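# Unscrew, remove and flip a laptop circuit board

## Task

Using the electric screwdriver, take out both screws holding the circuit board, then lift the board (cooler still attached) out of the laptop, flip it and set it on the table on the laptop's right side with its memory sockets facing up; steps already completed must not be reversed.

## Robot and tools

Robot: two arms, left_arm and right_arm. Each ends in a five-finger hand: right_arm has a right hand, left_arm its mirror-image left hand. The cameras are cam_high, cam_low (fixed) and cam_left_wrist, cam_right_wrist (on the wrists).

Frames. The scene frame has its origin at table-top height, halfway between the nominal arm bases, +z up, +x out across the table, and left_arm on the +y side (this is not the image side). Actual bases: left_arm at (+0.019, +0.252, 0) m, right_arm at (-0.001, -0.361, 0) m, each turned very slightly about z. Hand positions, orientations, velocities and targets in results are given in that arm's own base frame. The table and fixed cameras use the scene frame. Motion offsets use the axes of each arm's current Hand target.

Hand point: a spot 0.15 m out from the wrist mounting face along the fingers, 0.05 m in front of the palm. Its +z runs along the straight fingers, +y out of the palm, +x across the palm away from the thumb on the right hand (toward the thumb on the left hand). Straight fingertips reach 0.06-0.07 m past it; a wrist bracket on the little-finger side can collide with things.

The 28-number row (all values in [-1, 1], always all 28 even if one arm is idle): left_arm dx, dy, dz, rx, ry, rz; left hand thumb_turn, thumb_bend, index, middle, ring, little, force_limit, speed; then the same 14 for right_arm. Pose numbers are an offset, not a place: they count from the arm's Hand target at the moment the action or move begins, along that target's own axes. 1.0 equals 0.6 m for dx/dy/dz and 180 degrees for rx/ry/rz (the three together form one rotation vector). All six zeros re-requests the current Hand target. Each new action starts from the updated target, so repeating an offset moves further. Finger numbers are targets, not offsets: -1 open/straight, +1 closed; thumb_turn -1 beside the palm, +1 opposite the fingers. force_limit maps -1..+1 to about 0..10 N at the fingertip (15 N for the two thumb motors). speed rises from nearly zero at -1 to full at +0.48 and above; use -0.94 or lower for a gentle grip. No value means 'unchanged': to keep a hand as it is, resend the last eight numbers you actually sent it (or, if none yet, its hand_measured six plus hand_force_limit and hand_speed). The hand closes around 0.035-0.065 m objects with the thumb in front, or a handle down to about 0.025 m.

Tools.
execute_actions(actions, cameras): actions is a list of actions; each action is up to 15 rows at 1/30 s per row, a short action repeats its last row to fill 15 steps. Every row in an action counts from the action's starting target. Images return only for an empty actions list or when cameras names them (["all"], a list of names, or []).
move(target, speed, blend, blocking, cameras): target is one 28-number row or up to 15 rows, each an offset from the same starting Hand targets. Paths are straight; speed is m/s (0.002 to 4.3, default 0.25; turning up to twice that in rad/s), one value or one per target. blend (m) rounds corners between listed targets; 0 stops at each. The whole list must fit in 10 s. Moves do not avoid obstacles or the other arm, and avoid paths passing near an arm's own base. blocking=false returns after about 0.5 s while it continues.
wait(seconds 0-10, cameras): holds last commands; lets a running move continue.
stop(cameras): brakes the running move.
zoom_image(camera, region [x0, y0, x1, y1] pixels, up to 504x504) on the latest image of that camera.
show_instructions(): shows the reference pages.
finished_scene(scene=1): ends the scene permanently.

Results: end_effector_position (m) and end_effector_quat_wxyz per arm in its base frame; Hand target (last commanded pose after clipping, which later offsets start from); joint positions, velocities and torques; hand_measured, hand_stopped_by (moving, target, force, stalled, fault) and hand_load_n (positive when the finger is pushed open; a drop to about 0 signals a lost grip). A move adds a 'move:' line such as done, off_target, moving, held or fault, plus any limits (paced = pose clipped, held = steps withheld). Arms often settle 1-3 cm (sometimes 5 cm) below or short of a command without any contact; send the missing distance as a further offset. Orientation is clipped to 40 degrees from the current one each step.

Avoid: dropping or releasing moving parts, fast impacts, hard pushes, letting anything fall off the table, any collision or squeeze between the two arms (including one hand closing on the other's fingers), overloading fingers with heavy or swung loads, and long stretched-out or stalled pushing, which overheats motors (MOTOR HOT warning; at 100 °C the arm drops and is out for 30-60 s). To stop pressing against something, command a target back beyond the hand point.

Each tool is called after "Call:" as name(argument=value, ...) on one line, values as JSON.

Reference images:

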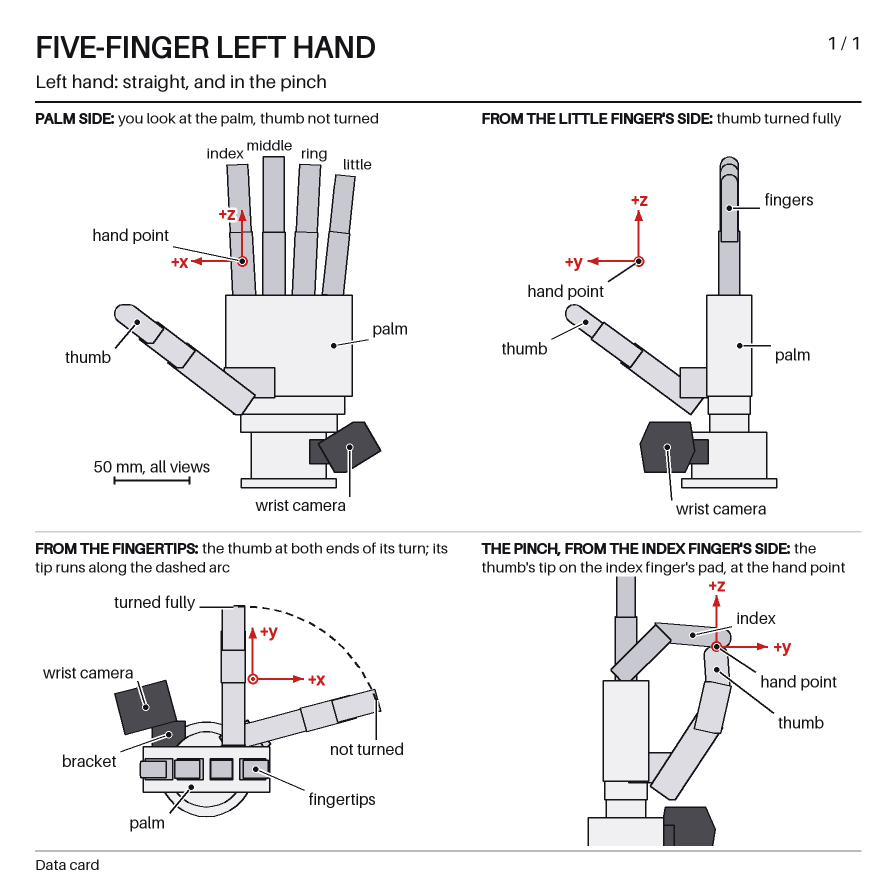

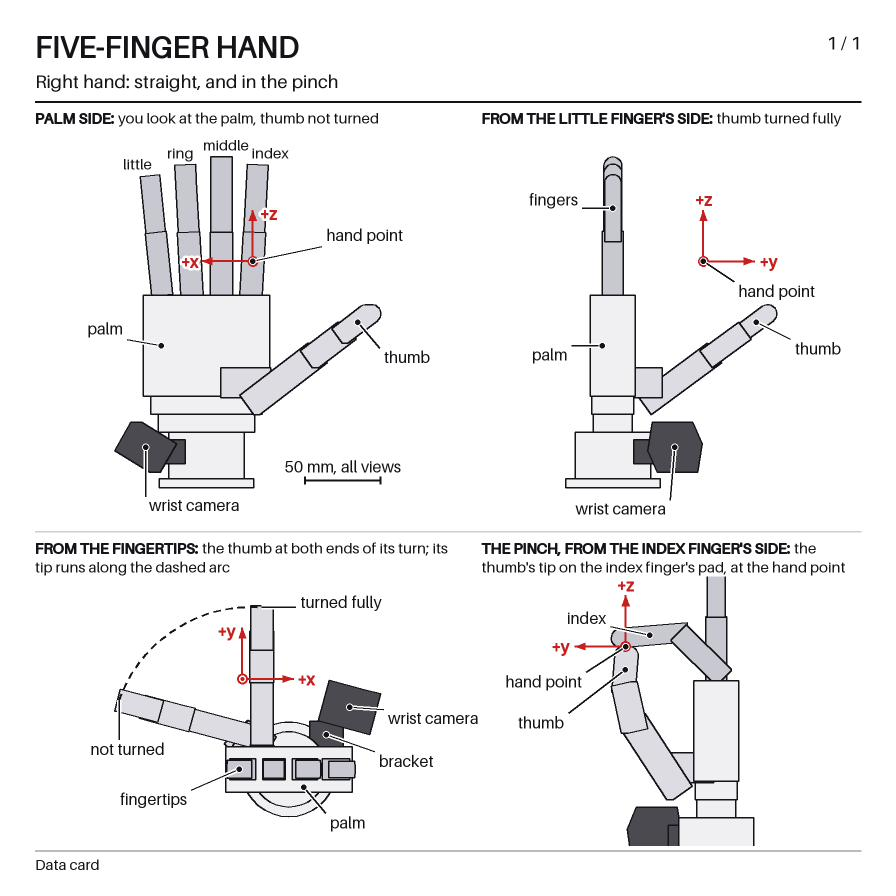

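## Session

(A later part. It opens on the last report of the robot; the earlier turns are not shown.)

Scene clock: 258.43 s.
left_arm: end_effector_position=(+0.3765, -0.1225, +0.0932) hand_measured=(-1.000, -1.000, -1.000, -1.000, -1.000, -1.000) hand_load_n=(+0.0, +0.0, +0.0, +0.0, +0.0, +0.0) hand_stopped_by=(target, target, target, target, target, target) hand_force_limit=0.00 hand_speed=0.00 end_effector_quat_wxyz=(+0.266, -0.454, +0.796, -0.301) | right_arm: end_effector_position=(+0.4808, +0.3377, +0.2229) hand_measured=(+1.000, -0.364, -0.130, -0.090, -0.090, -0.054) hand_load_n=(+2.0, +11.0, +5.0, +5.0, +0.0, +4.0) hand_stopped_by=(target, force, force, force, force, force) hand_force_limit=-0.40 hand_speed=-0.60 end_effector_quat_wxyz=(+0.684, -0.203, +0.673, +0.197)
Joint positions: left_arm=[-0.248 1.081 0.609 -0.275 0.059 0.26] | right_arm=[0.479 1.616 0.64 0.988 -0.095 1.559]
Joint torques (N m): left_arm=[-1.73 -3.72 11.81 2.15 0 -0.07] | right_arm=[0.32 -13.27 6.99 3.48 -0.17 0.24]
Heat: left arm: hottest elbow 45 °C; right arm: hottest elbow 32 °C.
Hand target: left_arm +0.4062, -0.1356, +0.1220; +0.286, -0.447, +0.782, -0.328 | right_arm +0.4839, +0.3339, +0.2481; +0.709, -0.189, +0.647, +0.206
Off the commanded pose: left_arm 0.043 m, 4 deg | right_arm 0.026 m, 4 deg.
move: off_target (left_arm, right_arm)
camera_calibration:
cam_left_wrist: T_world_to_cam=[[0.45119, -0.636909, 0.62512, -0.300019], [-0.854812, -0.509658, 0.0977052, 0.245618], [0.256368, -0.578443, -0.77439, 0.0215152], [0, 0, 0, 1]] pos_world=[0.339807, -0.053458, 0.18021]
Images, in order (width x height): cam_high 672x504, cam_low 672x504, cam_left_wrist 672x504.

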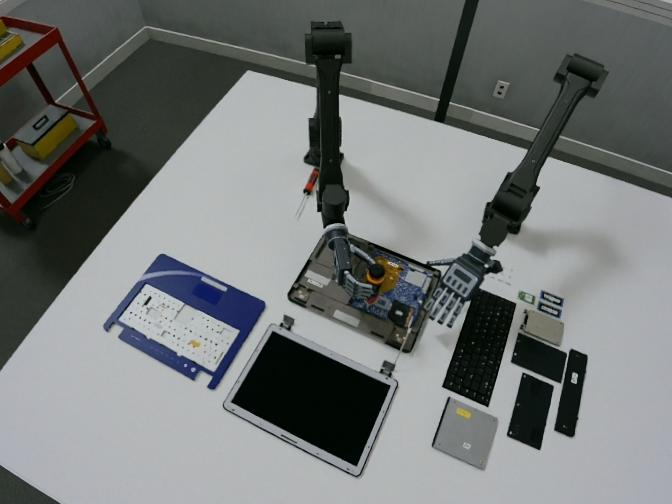

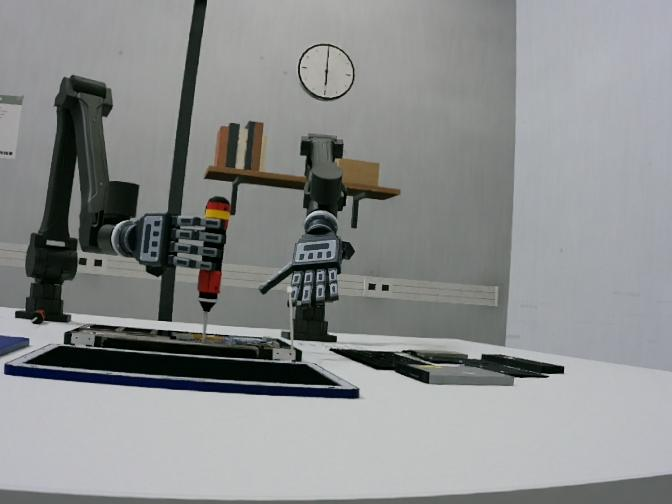

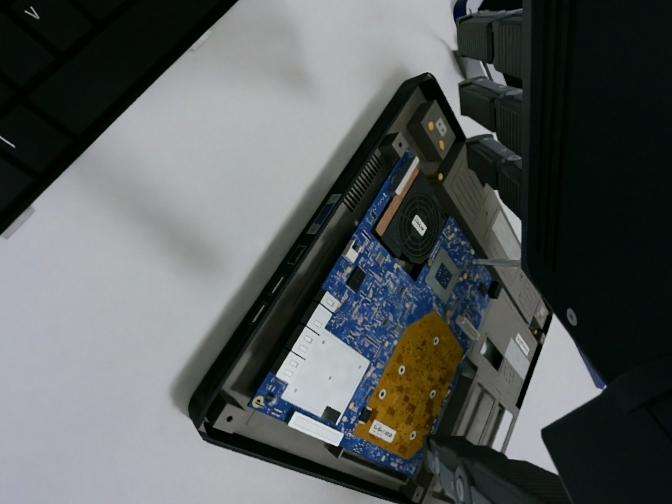

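Call:
move(target=[[0,0,0,0,0,0,-1,-1,-1,-1,-1,-1,0,0,0.0164,-0.0012,-0.0033,0,0,0,1,0.4,0.3,0.3,0.3,0.3,-0.4,-0.6]], speed=0.02, cameras=["cam_left_wrist","cam_high","cam_low"])

Call:
zoom_image(camera="cam_left_wrist", region=[462, 248, 490, 276])

Call:
zoom_image(camera="cam_high", region=[350, 290, 390, 320])

Call:
zoom_image(camera="cam_low", region=[180, 315, 220, 350])

Scene clock: 260.53 s.
left_arm: end_effector_position=(+0.3765, -0.1225, +0.0932) hand_measured=(-1.000, -1.000, -1.000, -1.000, -1.000, -1.000) hand_load_n=(+0.0, +0.0, +0.0, +0.0, +0.0, +0.0) hand_stopped_by=(target, target, target, target, target, target) hand_force_limit=0.00 hand_speed=0.00 end_effector_quat_wxyz=(+0.266, -0.454, +0.796, -0.301) | right_arm: end_effector_position=(+0.4815, +0.3362, +0.2201) hand_measured=(+1.000, -0.364, -0.130, -0.090, -0.090, -0.054) hand_load_n=(+2.5, +10.5, +5.5, +5.0, +0.0, +3.5) hand_stopped_by=(target, force, force, force, force, force) hand_force_limit=-0.40 hand_speed=-0.60 end_effector_quat_wxyz=(+0.690, -0.201, +0.667, +0.197)
Joint positions: left_arm=[-0.248 1.081 0.609 -0.275 0.059 0.26] | right_arm=[0.476 1.637 0.637 1.03 -0.093 1.559]
Joint torques (N m): left_arm=[-1.61 -3.78 11.86 2.19 -0.01 -0.07] | right_arm=[0.26 -12.98 6.45 3.25 -0.17 0.25]
Heat: left arm: hottest elbow 45 °C; right arm: hottest elbow 32 °C.
Hand target: left_arm +0.4062, -0.1356, +0.1220; +0.286, -0.447, +0.782, -0.328 | right_arm +0.4834, +0.3326, +0.2382; +0.709, -0.189, +0.647, +0.206
Off the commanded pose: left_arm 0.043 m, 4 deg | right_arm 0.019 m, 4 deg.
move: off_target (left_arm, right_arm)
camera_calibration:
cam_left_wrist: T_world_to_cam=[[0.45119, -0.636909, 0.62512, -0.300019], [-0.854812, -0.509658, 0.0977052, 0.245618], [0.256368, -0.578443, -0.77439, 0.0215152], [0, 0, 0, 1]] pos_world=[0.339807, -0.053458, 0.18021]
Images, in order (width x height): cam_high 672x504, cam_low 672x504, cam_left_wrist 672x504.

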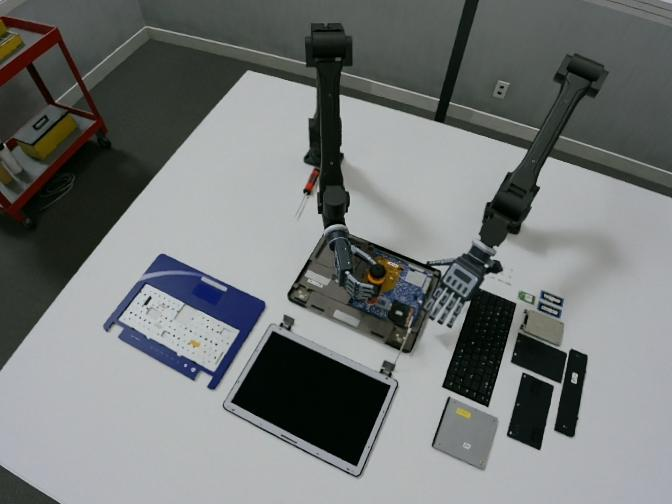

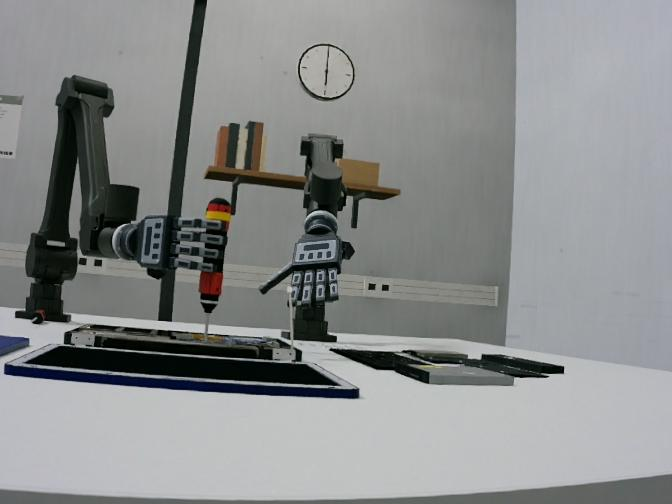

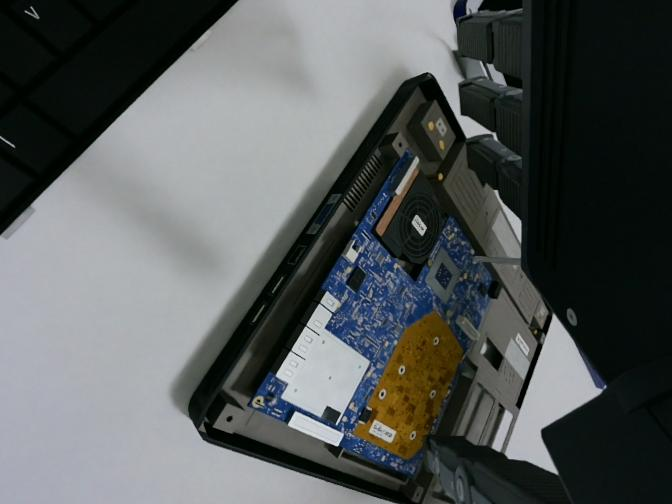

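Scaled by 18.000 from the camera's 672x504 image, which has a finer 960x720 frame.

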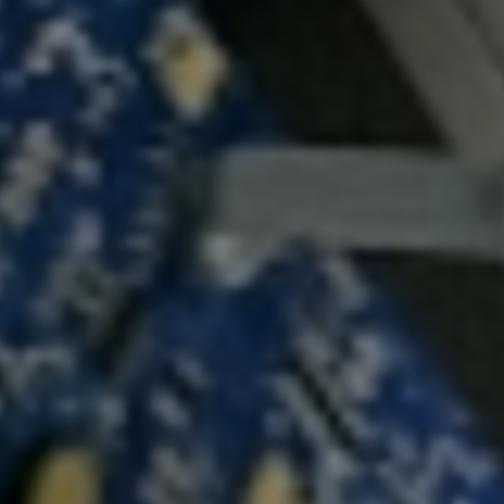

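Scaled by 12.600 from the camera's 672x504 image, which has a finer 960x720 frame.

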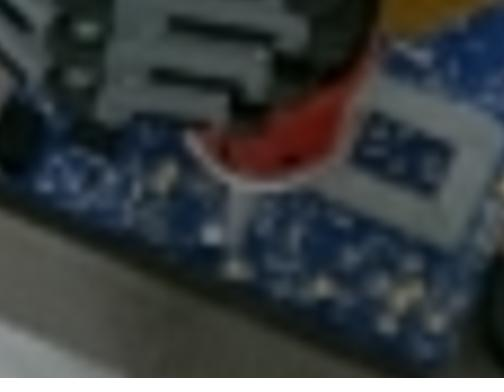

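Scaled by 12.600 from the camera's 672x504 image, which has a finer 960x720 frame.

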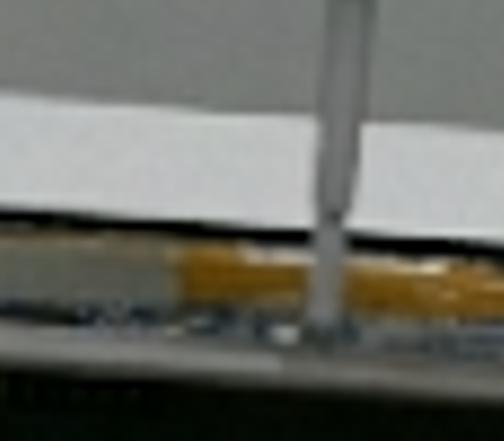

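Call:
move(target=[[0,0,0,0,0,0,-1,-1,-1,-1,-1,-1,0,0,-0.0789,0.0288,0.0635,0.0159,0,-0.0015,1,0.4,0.3,0.3,0.3,0.3,-0.4,-0.6],[0,0,0,0,0,0,-1,-1,-1,-1,-1,-1,0,0,-0.0229,0.0016,0.0038,0,0,0,1,0.4,0.3,0.3,0.3,0.3,-0.4,-0.6]], speed=[0.08,0.05], cameras=["cam_left_wrist","cam_high","cam_low"])

Call:
zoom_image(camera="cam_left_wrist", region=[462, 248, 490, 276])

Call:
zoom_image(camera="cam_high", region=[350, 290, 390, 320])

Call:
zoom_image(camera="cam_low", region=[180, 315, 220, 350])

Scene clock: 266.90 s.
left_arm: end_effector_position=(+0.3765, -0.1225, +0.0932) hand_measured=(-1.000, -1.000, -1.000, -1.000, -1.000, -1.000) hand_load_n=(+0.0, +0.0, +0.0, +0.0, +0.0, +0.0) hand_stopped_by=(target, target, target, target, target, target) hand_force_limit=0.00 hand_speed=0.00 end_effector_quat_wxyz=(+0.266, -0.454, +0.796, -0.301) | right_arm: end_effector_position=(+0.4823, +0.3358, +0.2250) hand_measured=(+1.000, -0.364, -0.130, -0.090, -0.090, -0.054) hand_load_n=(+2.0, +10.5, +5.0, +5.5, +0.5, +4.0) hand_stopped_by=(target, force, force, force, force, force) hand_force_limit=-0.40 hand_speed=-0.60 end_effector_quat_wxyz=(+0.684, -0.200, +0.675, +0.194)
Joint positions: left_arm=[-0.248 1.081 0.609 -0.275 0.059 0.26] | right_arm=[0.477 1.606 0.641 0.974 -0.087 1.559]
Joint torques (N m): left_arm=[-1.67 -3.72 11.82 2.18 0 -0.05] | right_arm=[0.44 -13.45 7.16 3.48 -0.21 0.24]
Heat: left arm: hottest elbow 46 °C; right arm: hottest elbow 32 °C.
Hand target: left_arm +0.4062, -0.1356, +0.1220; +0.286, -0.447, +0.782, -0.328 | right_arm +0.4838, +0.3340, +0.2521; +0.709, -0.189, +0.647, +0.206
Off the commanded pose: left_arm 0.043 m, 4 deg | right_arm 0.027 m, 5 deg.
move: off_target (left_arm, right_arm)
camera_calibration:
cam_left_wrist: T_world_to_cam=[[0.45119, -0.636909, 0.62512, -0.300019], [-0.854812, -0.509658, 0.0977052, 0.245618], [0.256368, -0.578443, -0.77439, 0.0215152], [0, 0, 0, 1]] pos_world=[0.339807, -0.053458, 0.18021]
Images, in order (width x height): cam_high 672x504, cam_low 672x504, cam_left_wrist 672x504.

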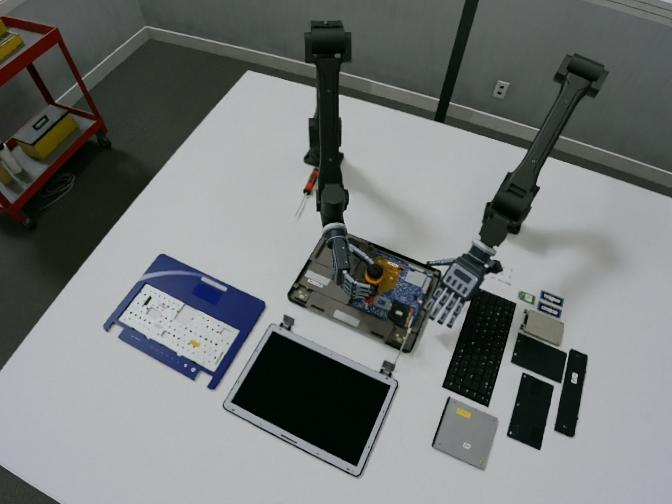

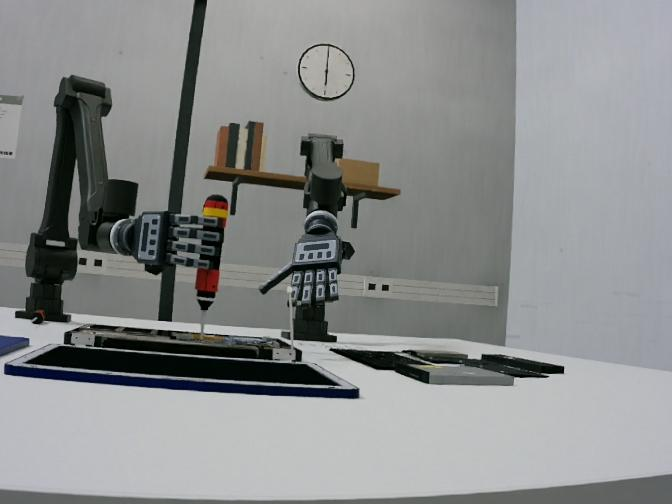

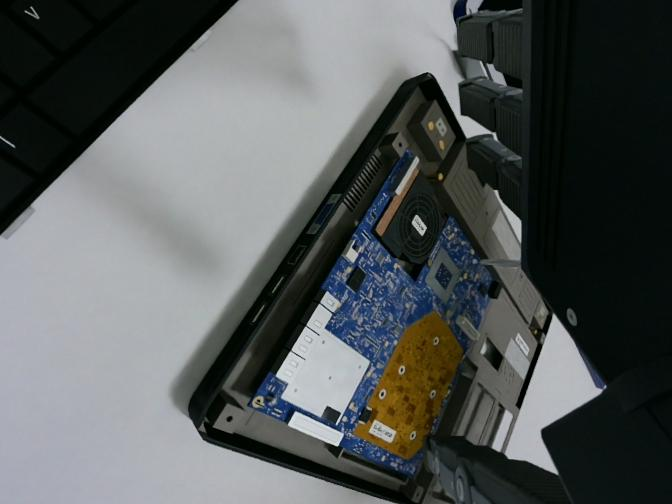

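Scaled by 18.000 from the camera's 672x504 image, which has a finer 960x720 frame.

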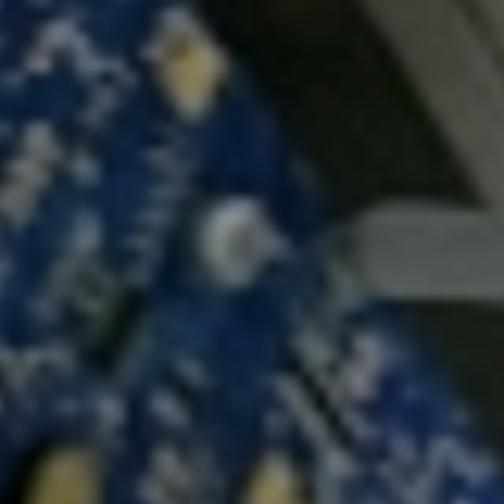

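Scaled by 12.600 from the camera's 672x504 image, which has a finer 960x720 frame.

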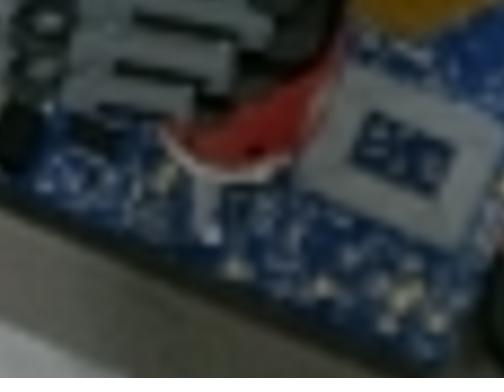

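Scaled by 12.600 from the camera's 672x504 image, which has a finer 960x720 frame.

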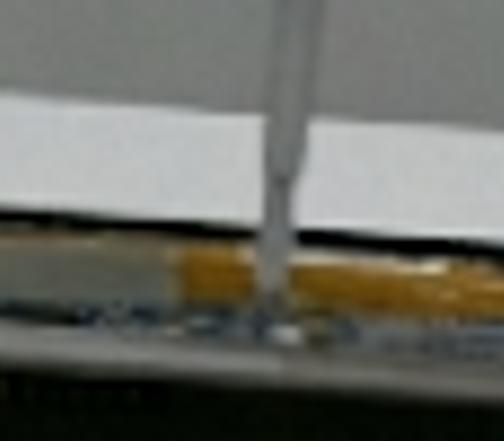

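Call:
move(target=[[0,0,0,0,0,0,-1,-1,-1,-1,-1,-1,0,0,-0.0632,0.0305,0.0589,0.0159,0,-0.0015,1,0.4,0.3,0.3,0.3,0.3,-0.4,-0.6],[0,0,0,0,0,0,-1,-1,-1,-1,-1,-1,0,0,0,0.0042,-0.0007,0,0,0,1,0.4,0.3,0.3,0.3,0.3,-0.4,-0.6]], speed=[0.08,0.05], cameras=["cam_left_wrist","cam_high","cam_low"])

Call:
zoom_image(camera="cam_left_wrist", region=[462, 248, 490, 276])

Call:
zoom_image(camera="cam_low", region=[180, 315, 220, 350])

Scene clock: 272.07 s.
left_arm: end_effector_position=(+0.3765, -0.1225, +0.0932) hand_measured=(-1.000, -1.000, -1.000, -1.000, -1.000, -1.000) hand_load_n=(+0.0, +0.0, +0.0, +0.0, +0.0, +0.0) hand_stopped_by=(target, target, target, target, target, target) hand_force_limit=0.00 hand_speed=0.00 end_effector_quat_wxyz=(+0.266, -0.454, +0.796, -0.301) | right_arm: end_effector_position=(+0.4804, +0.3378, +0.2253) hand_measured=(+1.000, -0.364, -0.130, -0.090, -0.090, -0.054) hand_load_n=(+2.0, +10.5, +5.0, +5.0, +0.0, +4.0) hand_stopped_by=(target, force, force, force, force, force) hand_force_limit=-0.40 hand_speed=-0.60 end_effector_quat_wxyz=(+0.684, -0.200, +0.674, +0.194)
Joint positions: left_arm=[-0.248 1.081 0.609 -0.275 0.059 0.26] | right_arm=[0.484 1.605 0.639 0.976 -0.081 1.559]
Joint torques (N m): left_arm=[-1.67 -3.96 11.77 2.17 -0.01 -0.07] | right_arm=[0.38 -13.39 7.17 3.48 -0.21 0.23]
Heat: left arm: hottest elbow 46 °C; right arm: hottest elbow 32 °C.
Hand target: left_arm +0.4062, -0.1356, +0.1220; +0.286, -0.447, +0.782, -0.328 | right_arm +0.4820, +0.3359, +0.2519; +0.709, -0.189, +0.648, +0.206
Off the commanded pose: left_arm 0.043 m, 4 deg | right_arm 0.027 m, 5 deg.
move: off_target (left_arm, right_arm)
camera_calibration:
cam_left_wrist: T_world_to_cam=[[0.45119, -0.636909, 0.62512, -0.300019], [-0.854812, -0.509658, 0.0977052, 0.245618], [0.256368, -0.578443, -0.77439, 0.0215152], [0, 0, 0, 1]] pos_world=[0.339807, -0.053458, 0.18021]
Images, in order (width x height): cam_high 672x504, cam_low 672x504, cam_left_wrist 672x504.

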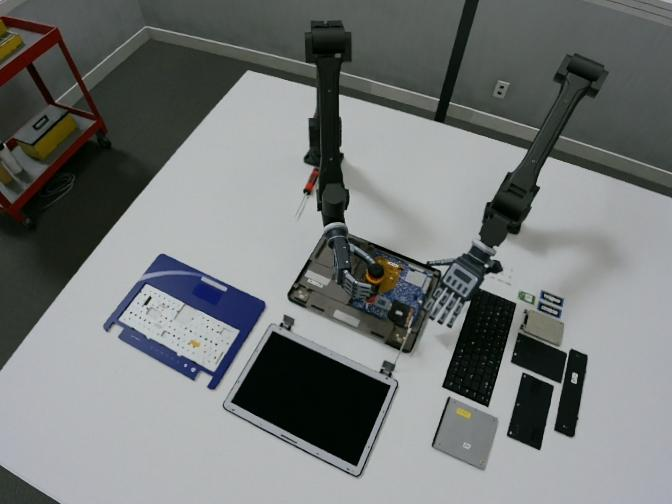

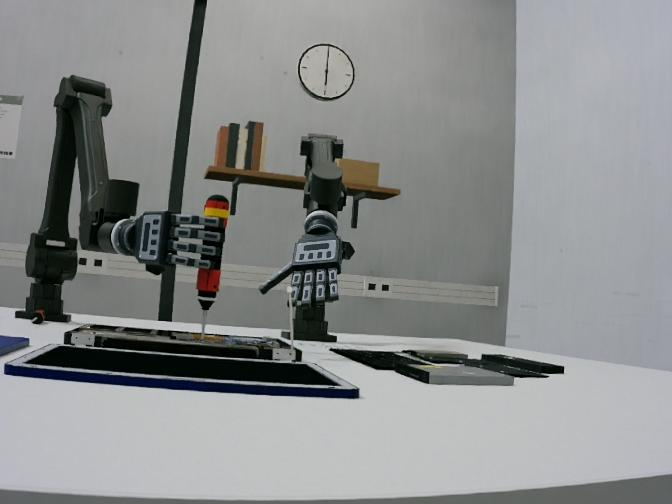

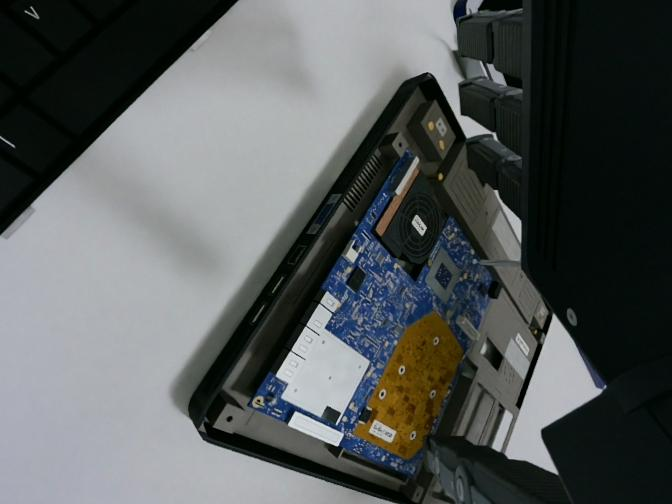

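Scaled by 18.000 from the camera's 672x504 image, which has a finer 960x720 frame.

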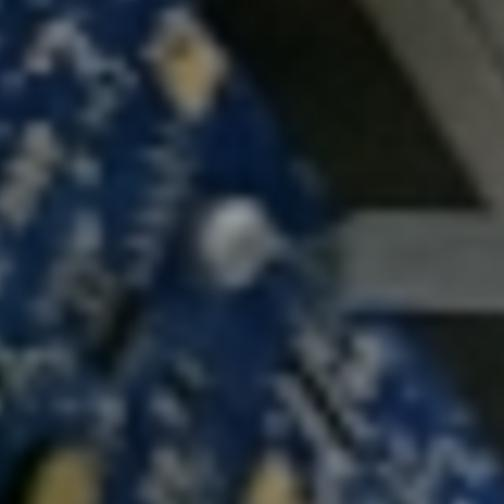

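Scaled by 12.600 from the camera's 672x504 image, which has a finer 960x720 frame.

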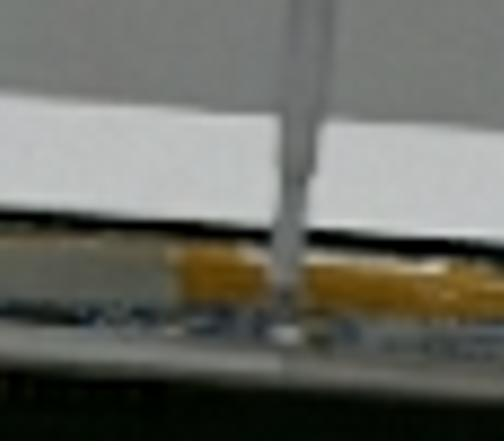

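Call:
move(target=[[0,0,0,0,0,0,-1,-1,-1,-1,-1,-1,0,0,0.0066,0,-0.0006,0,0,0,1,0.4,0.3,0.3,0.3,0.3,-0.4,-0.6]], speed=0.02, cameras=["cam_left_wrist","cam_high","cam_low"])

Call:
zoom_image(camera="cam_left_wrist", region=[462, 248, 490, 276])

Call:
zoom_image(camera="cam_low", region=[180, 315, 220, 350])

Scene clock: 274.17 s.
left_arm: end_effector_position=(+0.3765, -0.1225, +0.0932) hand_measured=(-1.000, -1.000, -1.000, -1.000, -1.000, -1.000) hand_load_n=(+0.0, +0.0, +0.0, +0.0, +0.0, +0.0) hand_stopped_by=(target, target, target, target, target, target) hand_force_limit=0.00 hand_speed=0.00 end_effector_quat_wxyz=(+0.266, -0.454, +0.796, -0.301) | right_arm: end_effector_position=(+0.4808, +0.3380, +0.2234) hand_measured=(+1.000, -0.364, -0.130, -0.090, -0.090, -0.054) hand_load_n=(+2.0, +10.5, +5.0, +5.0, +0.5, +4.0) hand_stopped_by=(target, force, force, force, force, force) hand_force_limit=-0.40 hand_speed=-0.60 end_effector_quat_wxyz=(+0.685, -0.200, +0.673, +0.194)
Joint positions: left_arm=[-0.248 1.081 0.609 -0.275 0.059 0.26] | right_arm=[0.484 1.614 0.639 0.99 -0.081 1.559]
Joint torques (N m): left_arm=[-1.67 -4.01 11.82 2.18 -0.01 -0.08] | right_arm=[0.44 -13.33 6.91 3.48 -0.2 0.24]
Heat: left arm: hottest elbow 47 °C; right arm: hottest elbow 32 °C.
Hand target: left_arm +0.4062, -0.1356, +0.1220; +0.286, -0.447, +0.782, -0.328 | right_arm +0.4820, +0.3359, +0.2481; +0.709, -0.189, +0.647, +0.206
Off the commanded pose: left_arm 0.043 m, 4 deg | right_arm 0.025 m, 4 deg.
move: off_target (left_arm, right_arm)
camera_calibration:
cam_left_wrist: T_world_to_cam=[[0.45119, -0.636909, 0.62512, -0.300019], [-0.854812, -0.509658, 0.0977052, 0.245618], [0.256368, -0.578443, -0.77439, 0.0215152], [0, 0, 0, 1]] pos_world=[0.339807, -0.053458, 0.18021]
Images, in order (width x height): cam_high 672x504, cam_low 672x504, cam_left_wrist 672x504.

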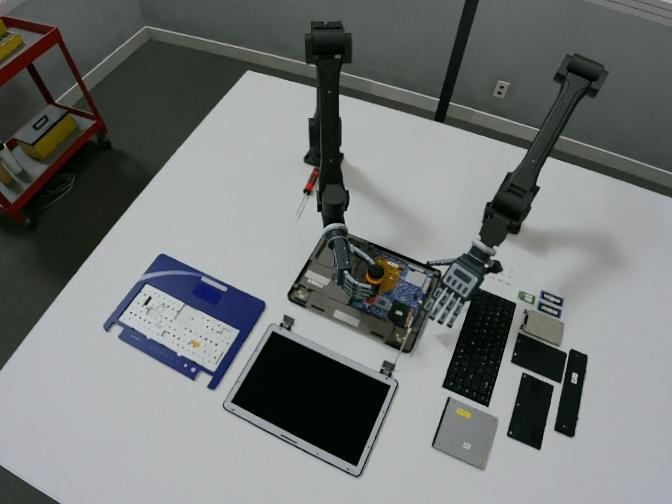

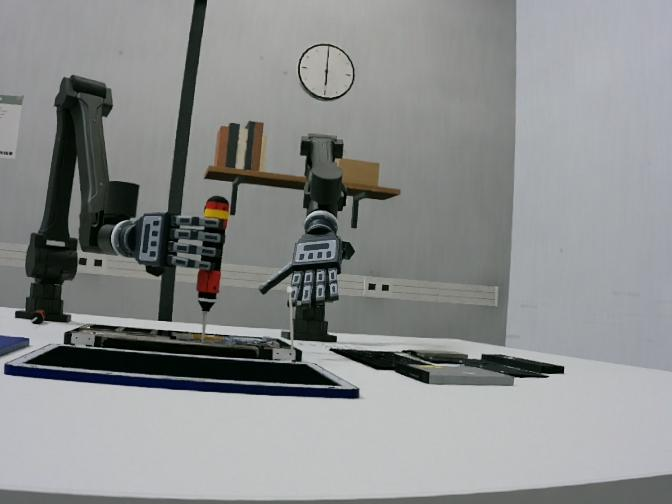

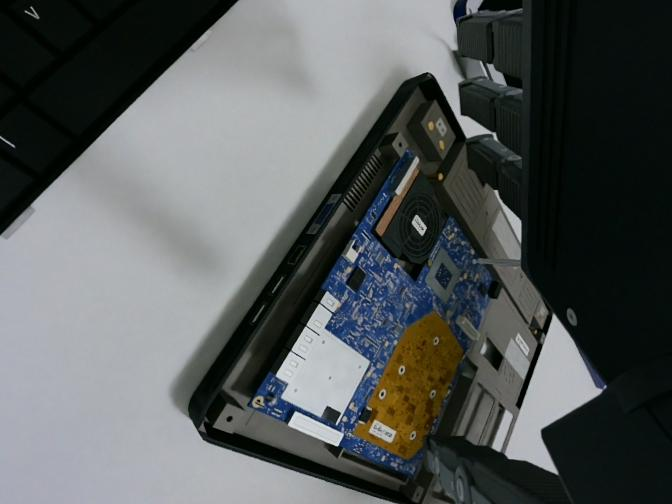

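Scaled by 18.000 from the camera's 672x504 image, which has a finer 960x720 frame.

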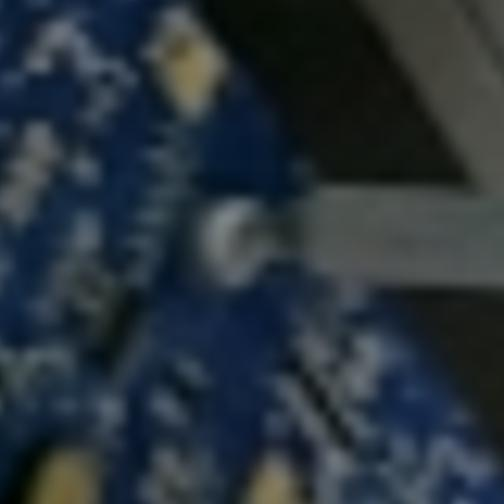

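Scaled by 12.600 from the camera's 672x504 image, which has a finer 960x720 frame.

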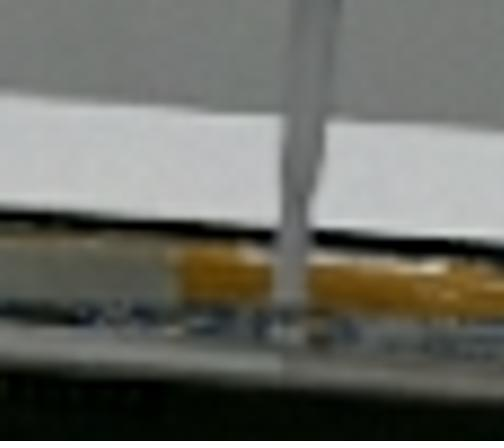

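Call:
move(target=[[0,0,0,0,0,0,-1,-1,-1,-1,-1,-1,0,0,0.0128,-0.0008,-0.0061,0,0,0,1,0.4,0.3,0.3,0.3,0.3,-0.4,-0.6]], speed=0.02, cameras=["cam_left_wrist","cam_high","cam_low"])

Call:
zoom_image(camera="cam_left_wrist", region=[462, 248, 490, 276])

Call:
zoom_image(camera="cam_low", region=[180, 315, 220, 350])

Scene clock: 276.20 s.
left_arm: end_effector_position=(+0.3765, -0.1225, +0.0932) hand_measured=(-1.000, -1.000, -1.000, -1.000, -1.000, -1.000) hand_load_n=(+0.0, +0.0, +0.0, +0.0, +0.0, +0.0) hand_stopped_by=(target, target, target, target, target, target) hand_force_limit=0.00 hand_speed=0.00 end_effector_quat_wxyz=(+0.266, -0.454, +0.796, -0.301) | right_arm: end_effector_position=(+0.4778, +0.3369, +0.2215) hand_measured=(+1.000, -0.364, -0.130, -0.090, -0.090, -0.054) hand_load_n=(+2.5, +10.5, +5.5, +5.0, +0.0, +3.0) hand_stopped_by=(target, force, force, force, force, force) hand_force_limit=-0.40 hand_speed=-0.60 end_effector_quat_wxyz=(+0.690, -0.200, +0.668, +0.196)
Joint positions: left_arm=[-0.248 1.081 0.609 -0.275 0.059 0.26] | right_arm=[0.483 1.626 0.629 1.025 -0.084 1.559]
Joint torques (N m): left_arm=[-1.55 -3.72 11.78 2.21 0 -0.07] | right_arm=[0.21 -12.75 6.63 3.26 -0.18 0.24]
Heat: left arm: hottest elbow 47 °C; right arm: hottest elbow 32 °C.
Hand target: left_arm +0.4062, -0.1356, +0.1220; +0.286, -0.447, +0.782, -0.328 | right_arm +0.4798, +0.3338, +0.2399; +0.709, -0.189, +0.648, +0.206
Off the commanded pose: left_arm 0.043 m, 4 deg | right_arm 0.019 m, 4 deg.
move: off_target (left_arm, right_arm)
camera_calibration:
cam_left_wrist: T_world_to_cam=[[0.45119, -0.636909, 0.62512, -0.300019], [-0.854812, -0.509658, 0.0977052, 0.245618], [0.256368, -0.578443, -0.77439, 0.0215152], [0, 0, 0, 1]] pos_world=[0.339807, -0.053458, 0.18021]
Images, in order (width x height): cam_high 672x504, cam_low 672x504, cam_left_wrist 672x504.

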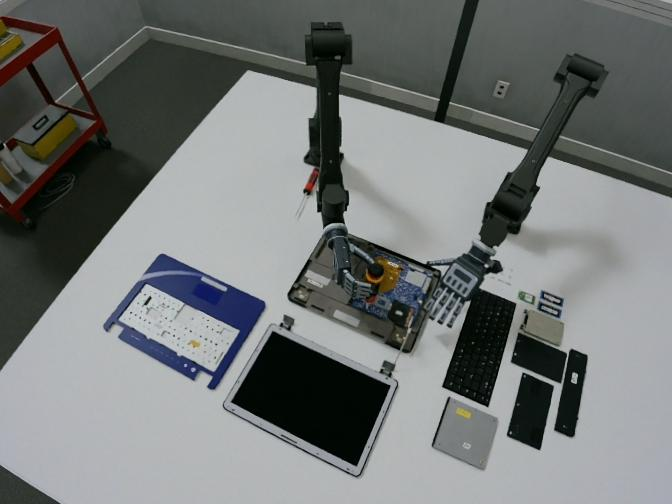

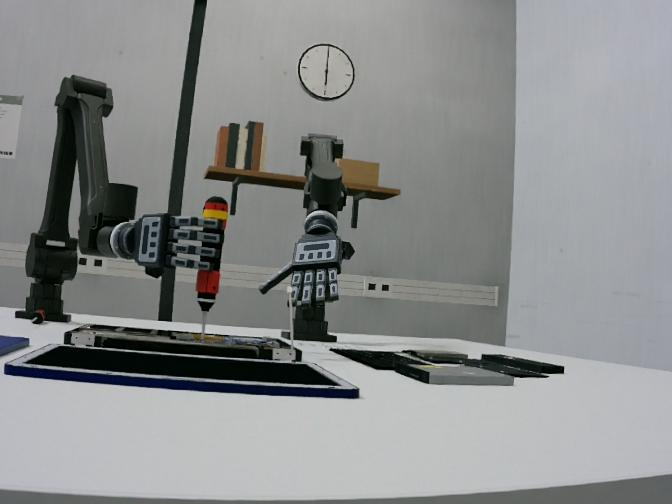

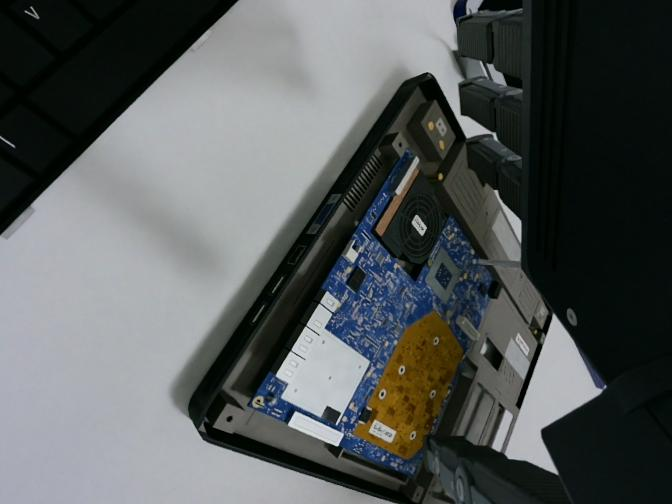

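Scaled by 18.000 from the camera's 672x504 image, which has a finer 960x720 frame.

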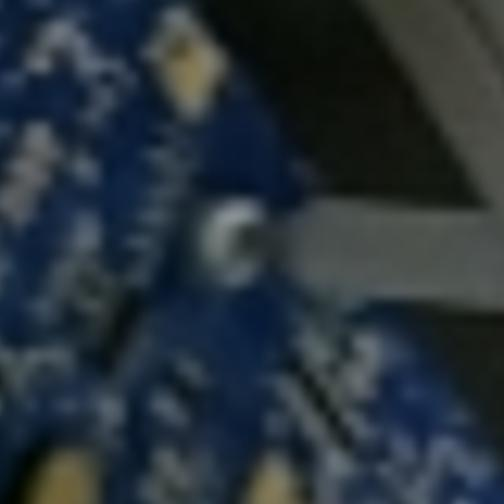

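Scaled by 12.600 from the camera's 672x504 image, which has a finer 960x720 frame.

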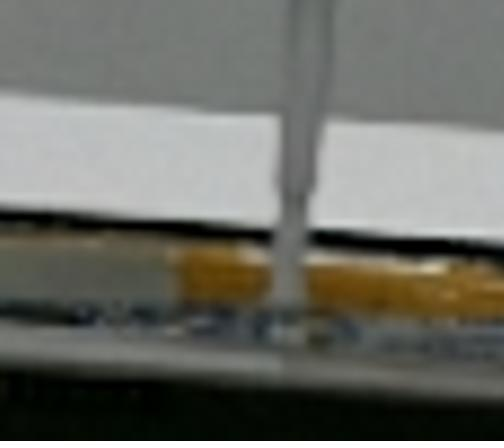

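Call:
move(target=[[0,0,0,0,0,0,-1,-1,-1,-1,-1,-1,0,0,0.0163,0.0001,-0.0048,0,0,0,1,0.4,0.3,0.3,0.3,0.3,-0.4,-0.6]], speed=0.02, cameras=["cam_left_wrist","cam_low"])

Call:
zoom_image(camera="cam_left_wrist", region=[462, 248, 490, 276])

Call:
zoom_image(camera="cam_low", region=[180, 315, 220, 350])

Scene clock: 277.87 s.
left_arm: end_effector_position=(+0.3765, -0.1225, +0.0932) hand_measured=(-1.000, -1.000, -1.000, -1.000, -1.000, -1.000) hand_load_n=(+0.0, +0.0, +0.0, +0.0, +0.0, +0.0) hand_stopped_by=(target, target, target, target, target, target) hand_force_limit=0.00 hand_speed=0.00 end_effector_quat_wxyz=(+0.266, -0.454, +0.796, -0.301) | right_arm: end_effector_position=(+0.4773, +0.3361, +0.2188) hand_measured=(+1.000, -0.364, -0.130, -0.090, -0.090, -0.054) hand_load_n=(+2.0, +10.5, +5.0, +5.0, +0.0, +4.0) hand_stopped_by=(target, force, force, force, force, force) hand_force_limit=-0.40 hand_speed=-0.60 end_effector_quat_wxyz=(+0.696, -0.198, +0.661, +0.197)
Joint positions: left_arm=[-0.248 1.081 0.609 -0.275 0.059 0.26] | right_arm=[0.483 1.648 0.625 1.07 -0.084 1.559]
Joint torques (N m): left_arm=[-1.67 -3.84 11.81 2.15 -0.01 -0.06] | right_arm=[0.26 -12.51 5.97 3 -0.16 0.24]
Heat: left arm: hottest elbow 47 °C; right arm: hottest elbow 32 °C.
Hand target: left_arm +0.4062, -0.1356, +0.1220; +0.286, -0.447, +0.782, -0.328 | right_arm +0.4781, +0.3330, +0.2300; +0.709, -0.189, +0.647, +0.206
Off the commanded pose: left_arm 0.043 m, 4 deg | right_arm 0.012 m, 3 deg.
move: off_target (left_arm, right_arm)
camera_calibration:
cam_left_wrist: T_world_to_cam=[[0.45119, -0.636909, 0.62512, -0.300019], [-0.854812, -0.509658, 0.0977052, 0.245618], [0.256368, -0.578443, -0.77439, 0.0215152], [0, 0, 0, 1]] pos_world=[0.339807, -0.053458, 0.18021]
Images, in order (width x height): cam_low 672x504, cam_left_wrist 672x504.

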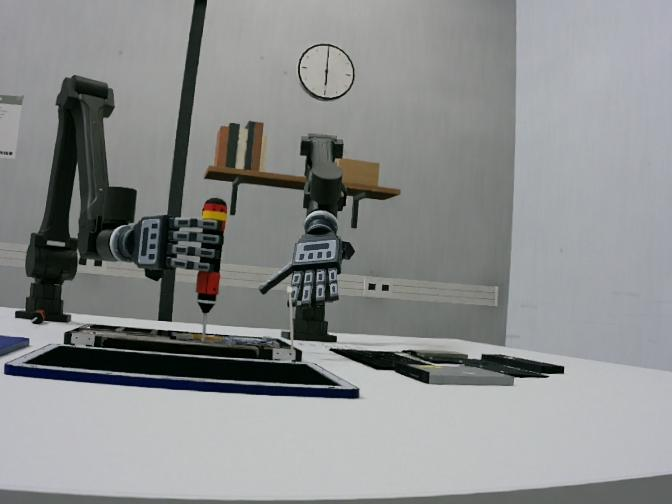

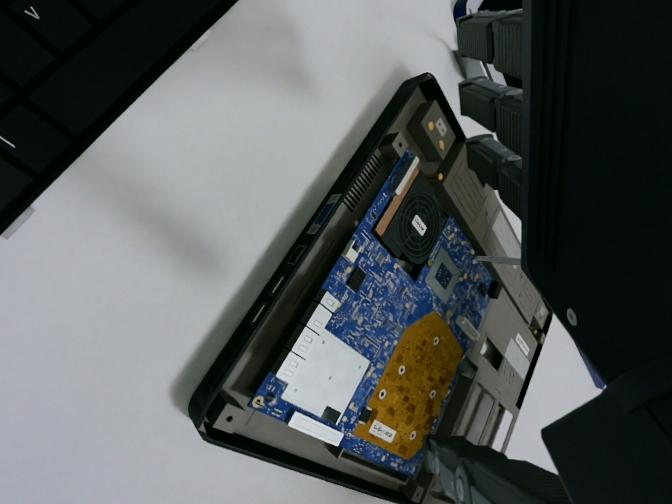

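Scaled by 18.000 from the camera's 672x504 image, which has a finer 960x720 frame.

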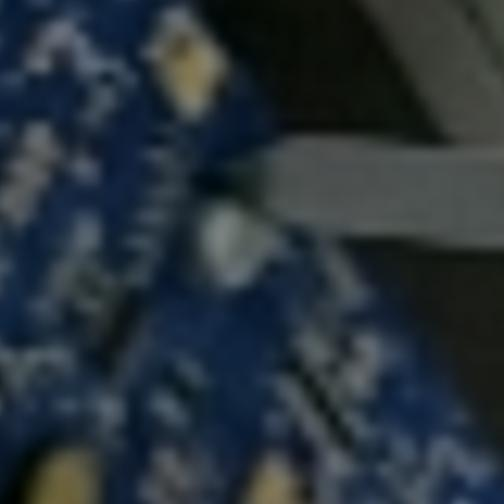

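Scaled by 12.600 from the camera's 672x504 image, which has a finer 960x720 frame.

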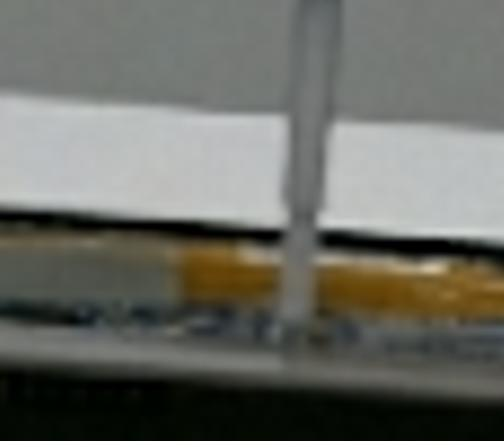

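Call:
move(target=[[0,0,0,0,0,0,-1,-1,-1,-1,-1,-1,0,0,-0.0991,0.0267,0.0711,0.0159,0,-0.0015,1,0.4,0.3,0.3,0.3,0.3,-0.4,-0.6],[0,0,0,0,0,0,-1,-1,-1,-1,-1,-1,0,0,-0.0356,0.0005,0.0114,0,0,0,1,0.4,0.3,0.3,0.3,0.3,-0.4,-0.6],[0,0,0,0,0,0,-1,-1,-1,-1,-1,-1,0,0,-0.0293,0.0006,0.0108,0,0,0,1,0.4,0.3,0.3,0.3,0.3,-0.4,-0.6]], speed=[0.08,0.05,0.02], cameras=["cam_left_wrist","cam_high","cam_low"])

Call:
zoom_image(camera="cam_left_wrist", region=[462, 248, 490, 276])

Call:
zoom_image(camera="cam_low", region=[180, 315, 220, 350])

Scene clock: 285.73 s.
left_arm: end_effector_position=(+0.3765, -0.1225, +0.0932) hand_measured=(-1.000, -1.000, -1.000, -1.000, -1.000, -1.000) hand_load_n=(+0.0, +0.0, +0.0, -0.5, +0.0, +0.0) hand_stopped_by=(target, target, target, target, target, target) hand_force_limit=0.00 hand_speed=0.00 end_effector_quat_wxyz=(+0.266, -0.454, +0.796, -0.301) | right_arm: end_effector_position=(+0.4810, +0.3379, +0.2230) hand_measured=(+1.000, -0.364, -0.130, -0.090, -0.090, -0.054) hand_load_n=(+2.0, +10.5, +5.0, +5.0, +0.5, +4.0) hand_stopped_by=(target, force, force, force, force, force) hand_force_limit=-0.40 hand_speed=-0.60 end_effector_quat_wxyz=(+0.685, -0.200, +0.673, +0.194)
Joint positions: left_arm=[-0.248 1.081 0.609 -0.275 0.059 0.26] | right_arm=[0.483 1.614 0.639 0.988 -0.081 1.559]
Joint torques (N m): left_arm=[-1.79 -3.72 11.84 2.21 -0.01 -0.07] | right_arm=[0.44 -13.39 6.93 3.47 -0.19 0.24]
Heat: left arm: hottest elbow 47 °C; right arm: hottest elbow 32 °C.
Hand target: left_arm +0.4062, -0.1356, +0.1220; +0.286, -0.447, +0.782, -0.328 | right_arm +0.4821, +0.3358, +0.2482; +0.709, -0.189, +0.647, +0.206
Off the commanded pose: left_arm 0.043 m, 4 deg | right_arm 0.025 m, 4 deg.
move: off_target (left_arm, right_arm)
camera_calibration:
cam_left_wrist: T_world_to_cam=[[0.45119, -0.636909, 0.62512, -0.300019], [-0.854812, -0.509658, 0.0977052, 0.245618], [0.256368, -0.578443, -0.77439, 0.0215152], [0, 0, 0, 1]] pos_world=[0.339807, -0.053458, 0.18021]
Images, in order (width x height): cam_high 672x504, cam_low 672x504, cam_left_wrist 672x504.

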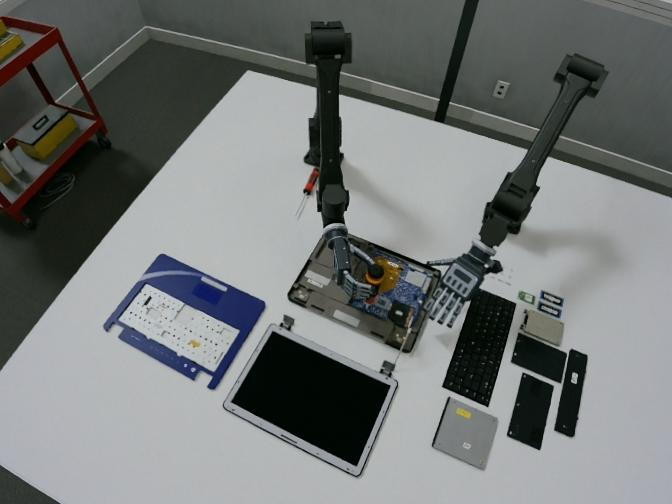

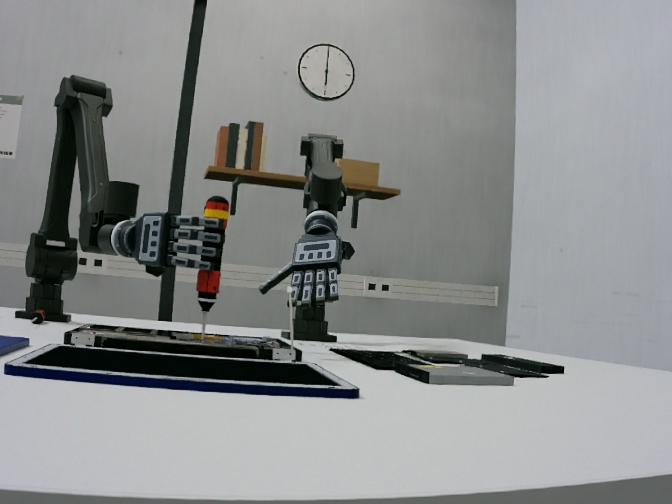

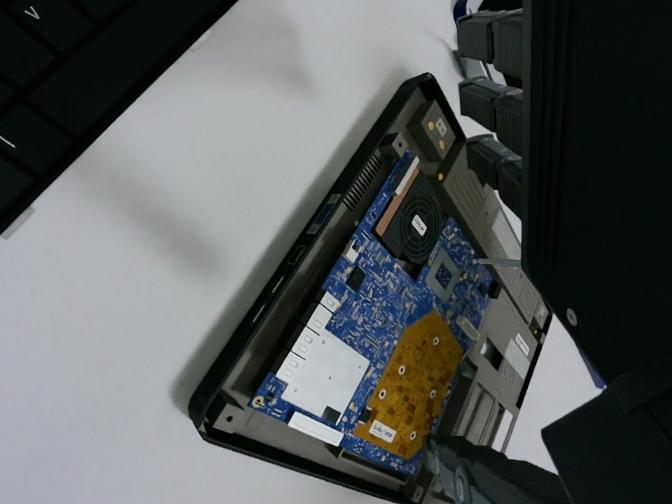

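Scaled by 18.000 from the camera's 672x504 image, which has a finer 960x720 frame.

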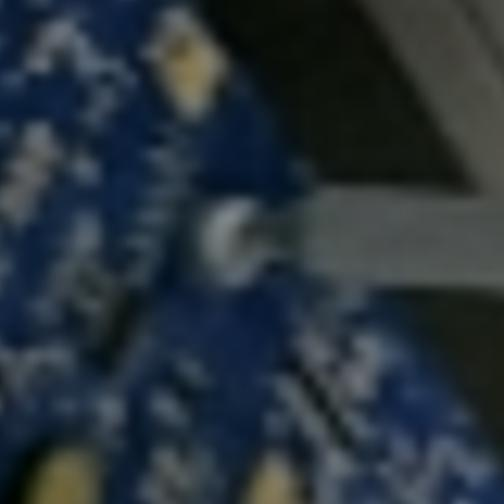

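Scaled by 12.600 from the camera's 672x504 image, which has a finer 960x720 frame.

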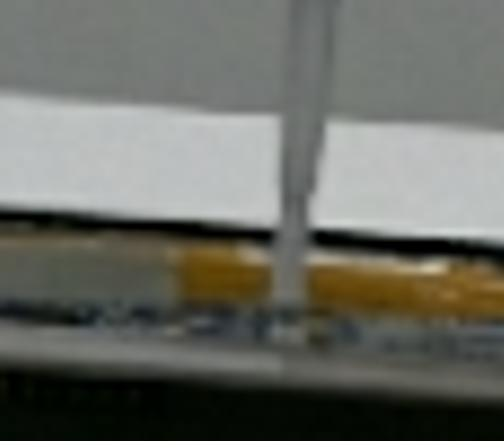

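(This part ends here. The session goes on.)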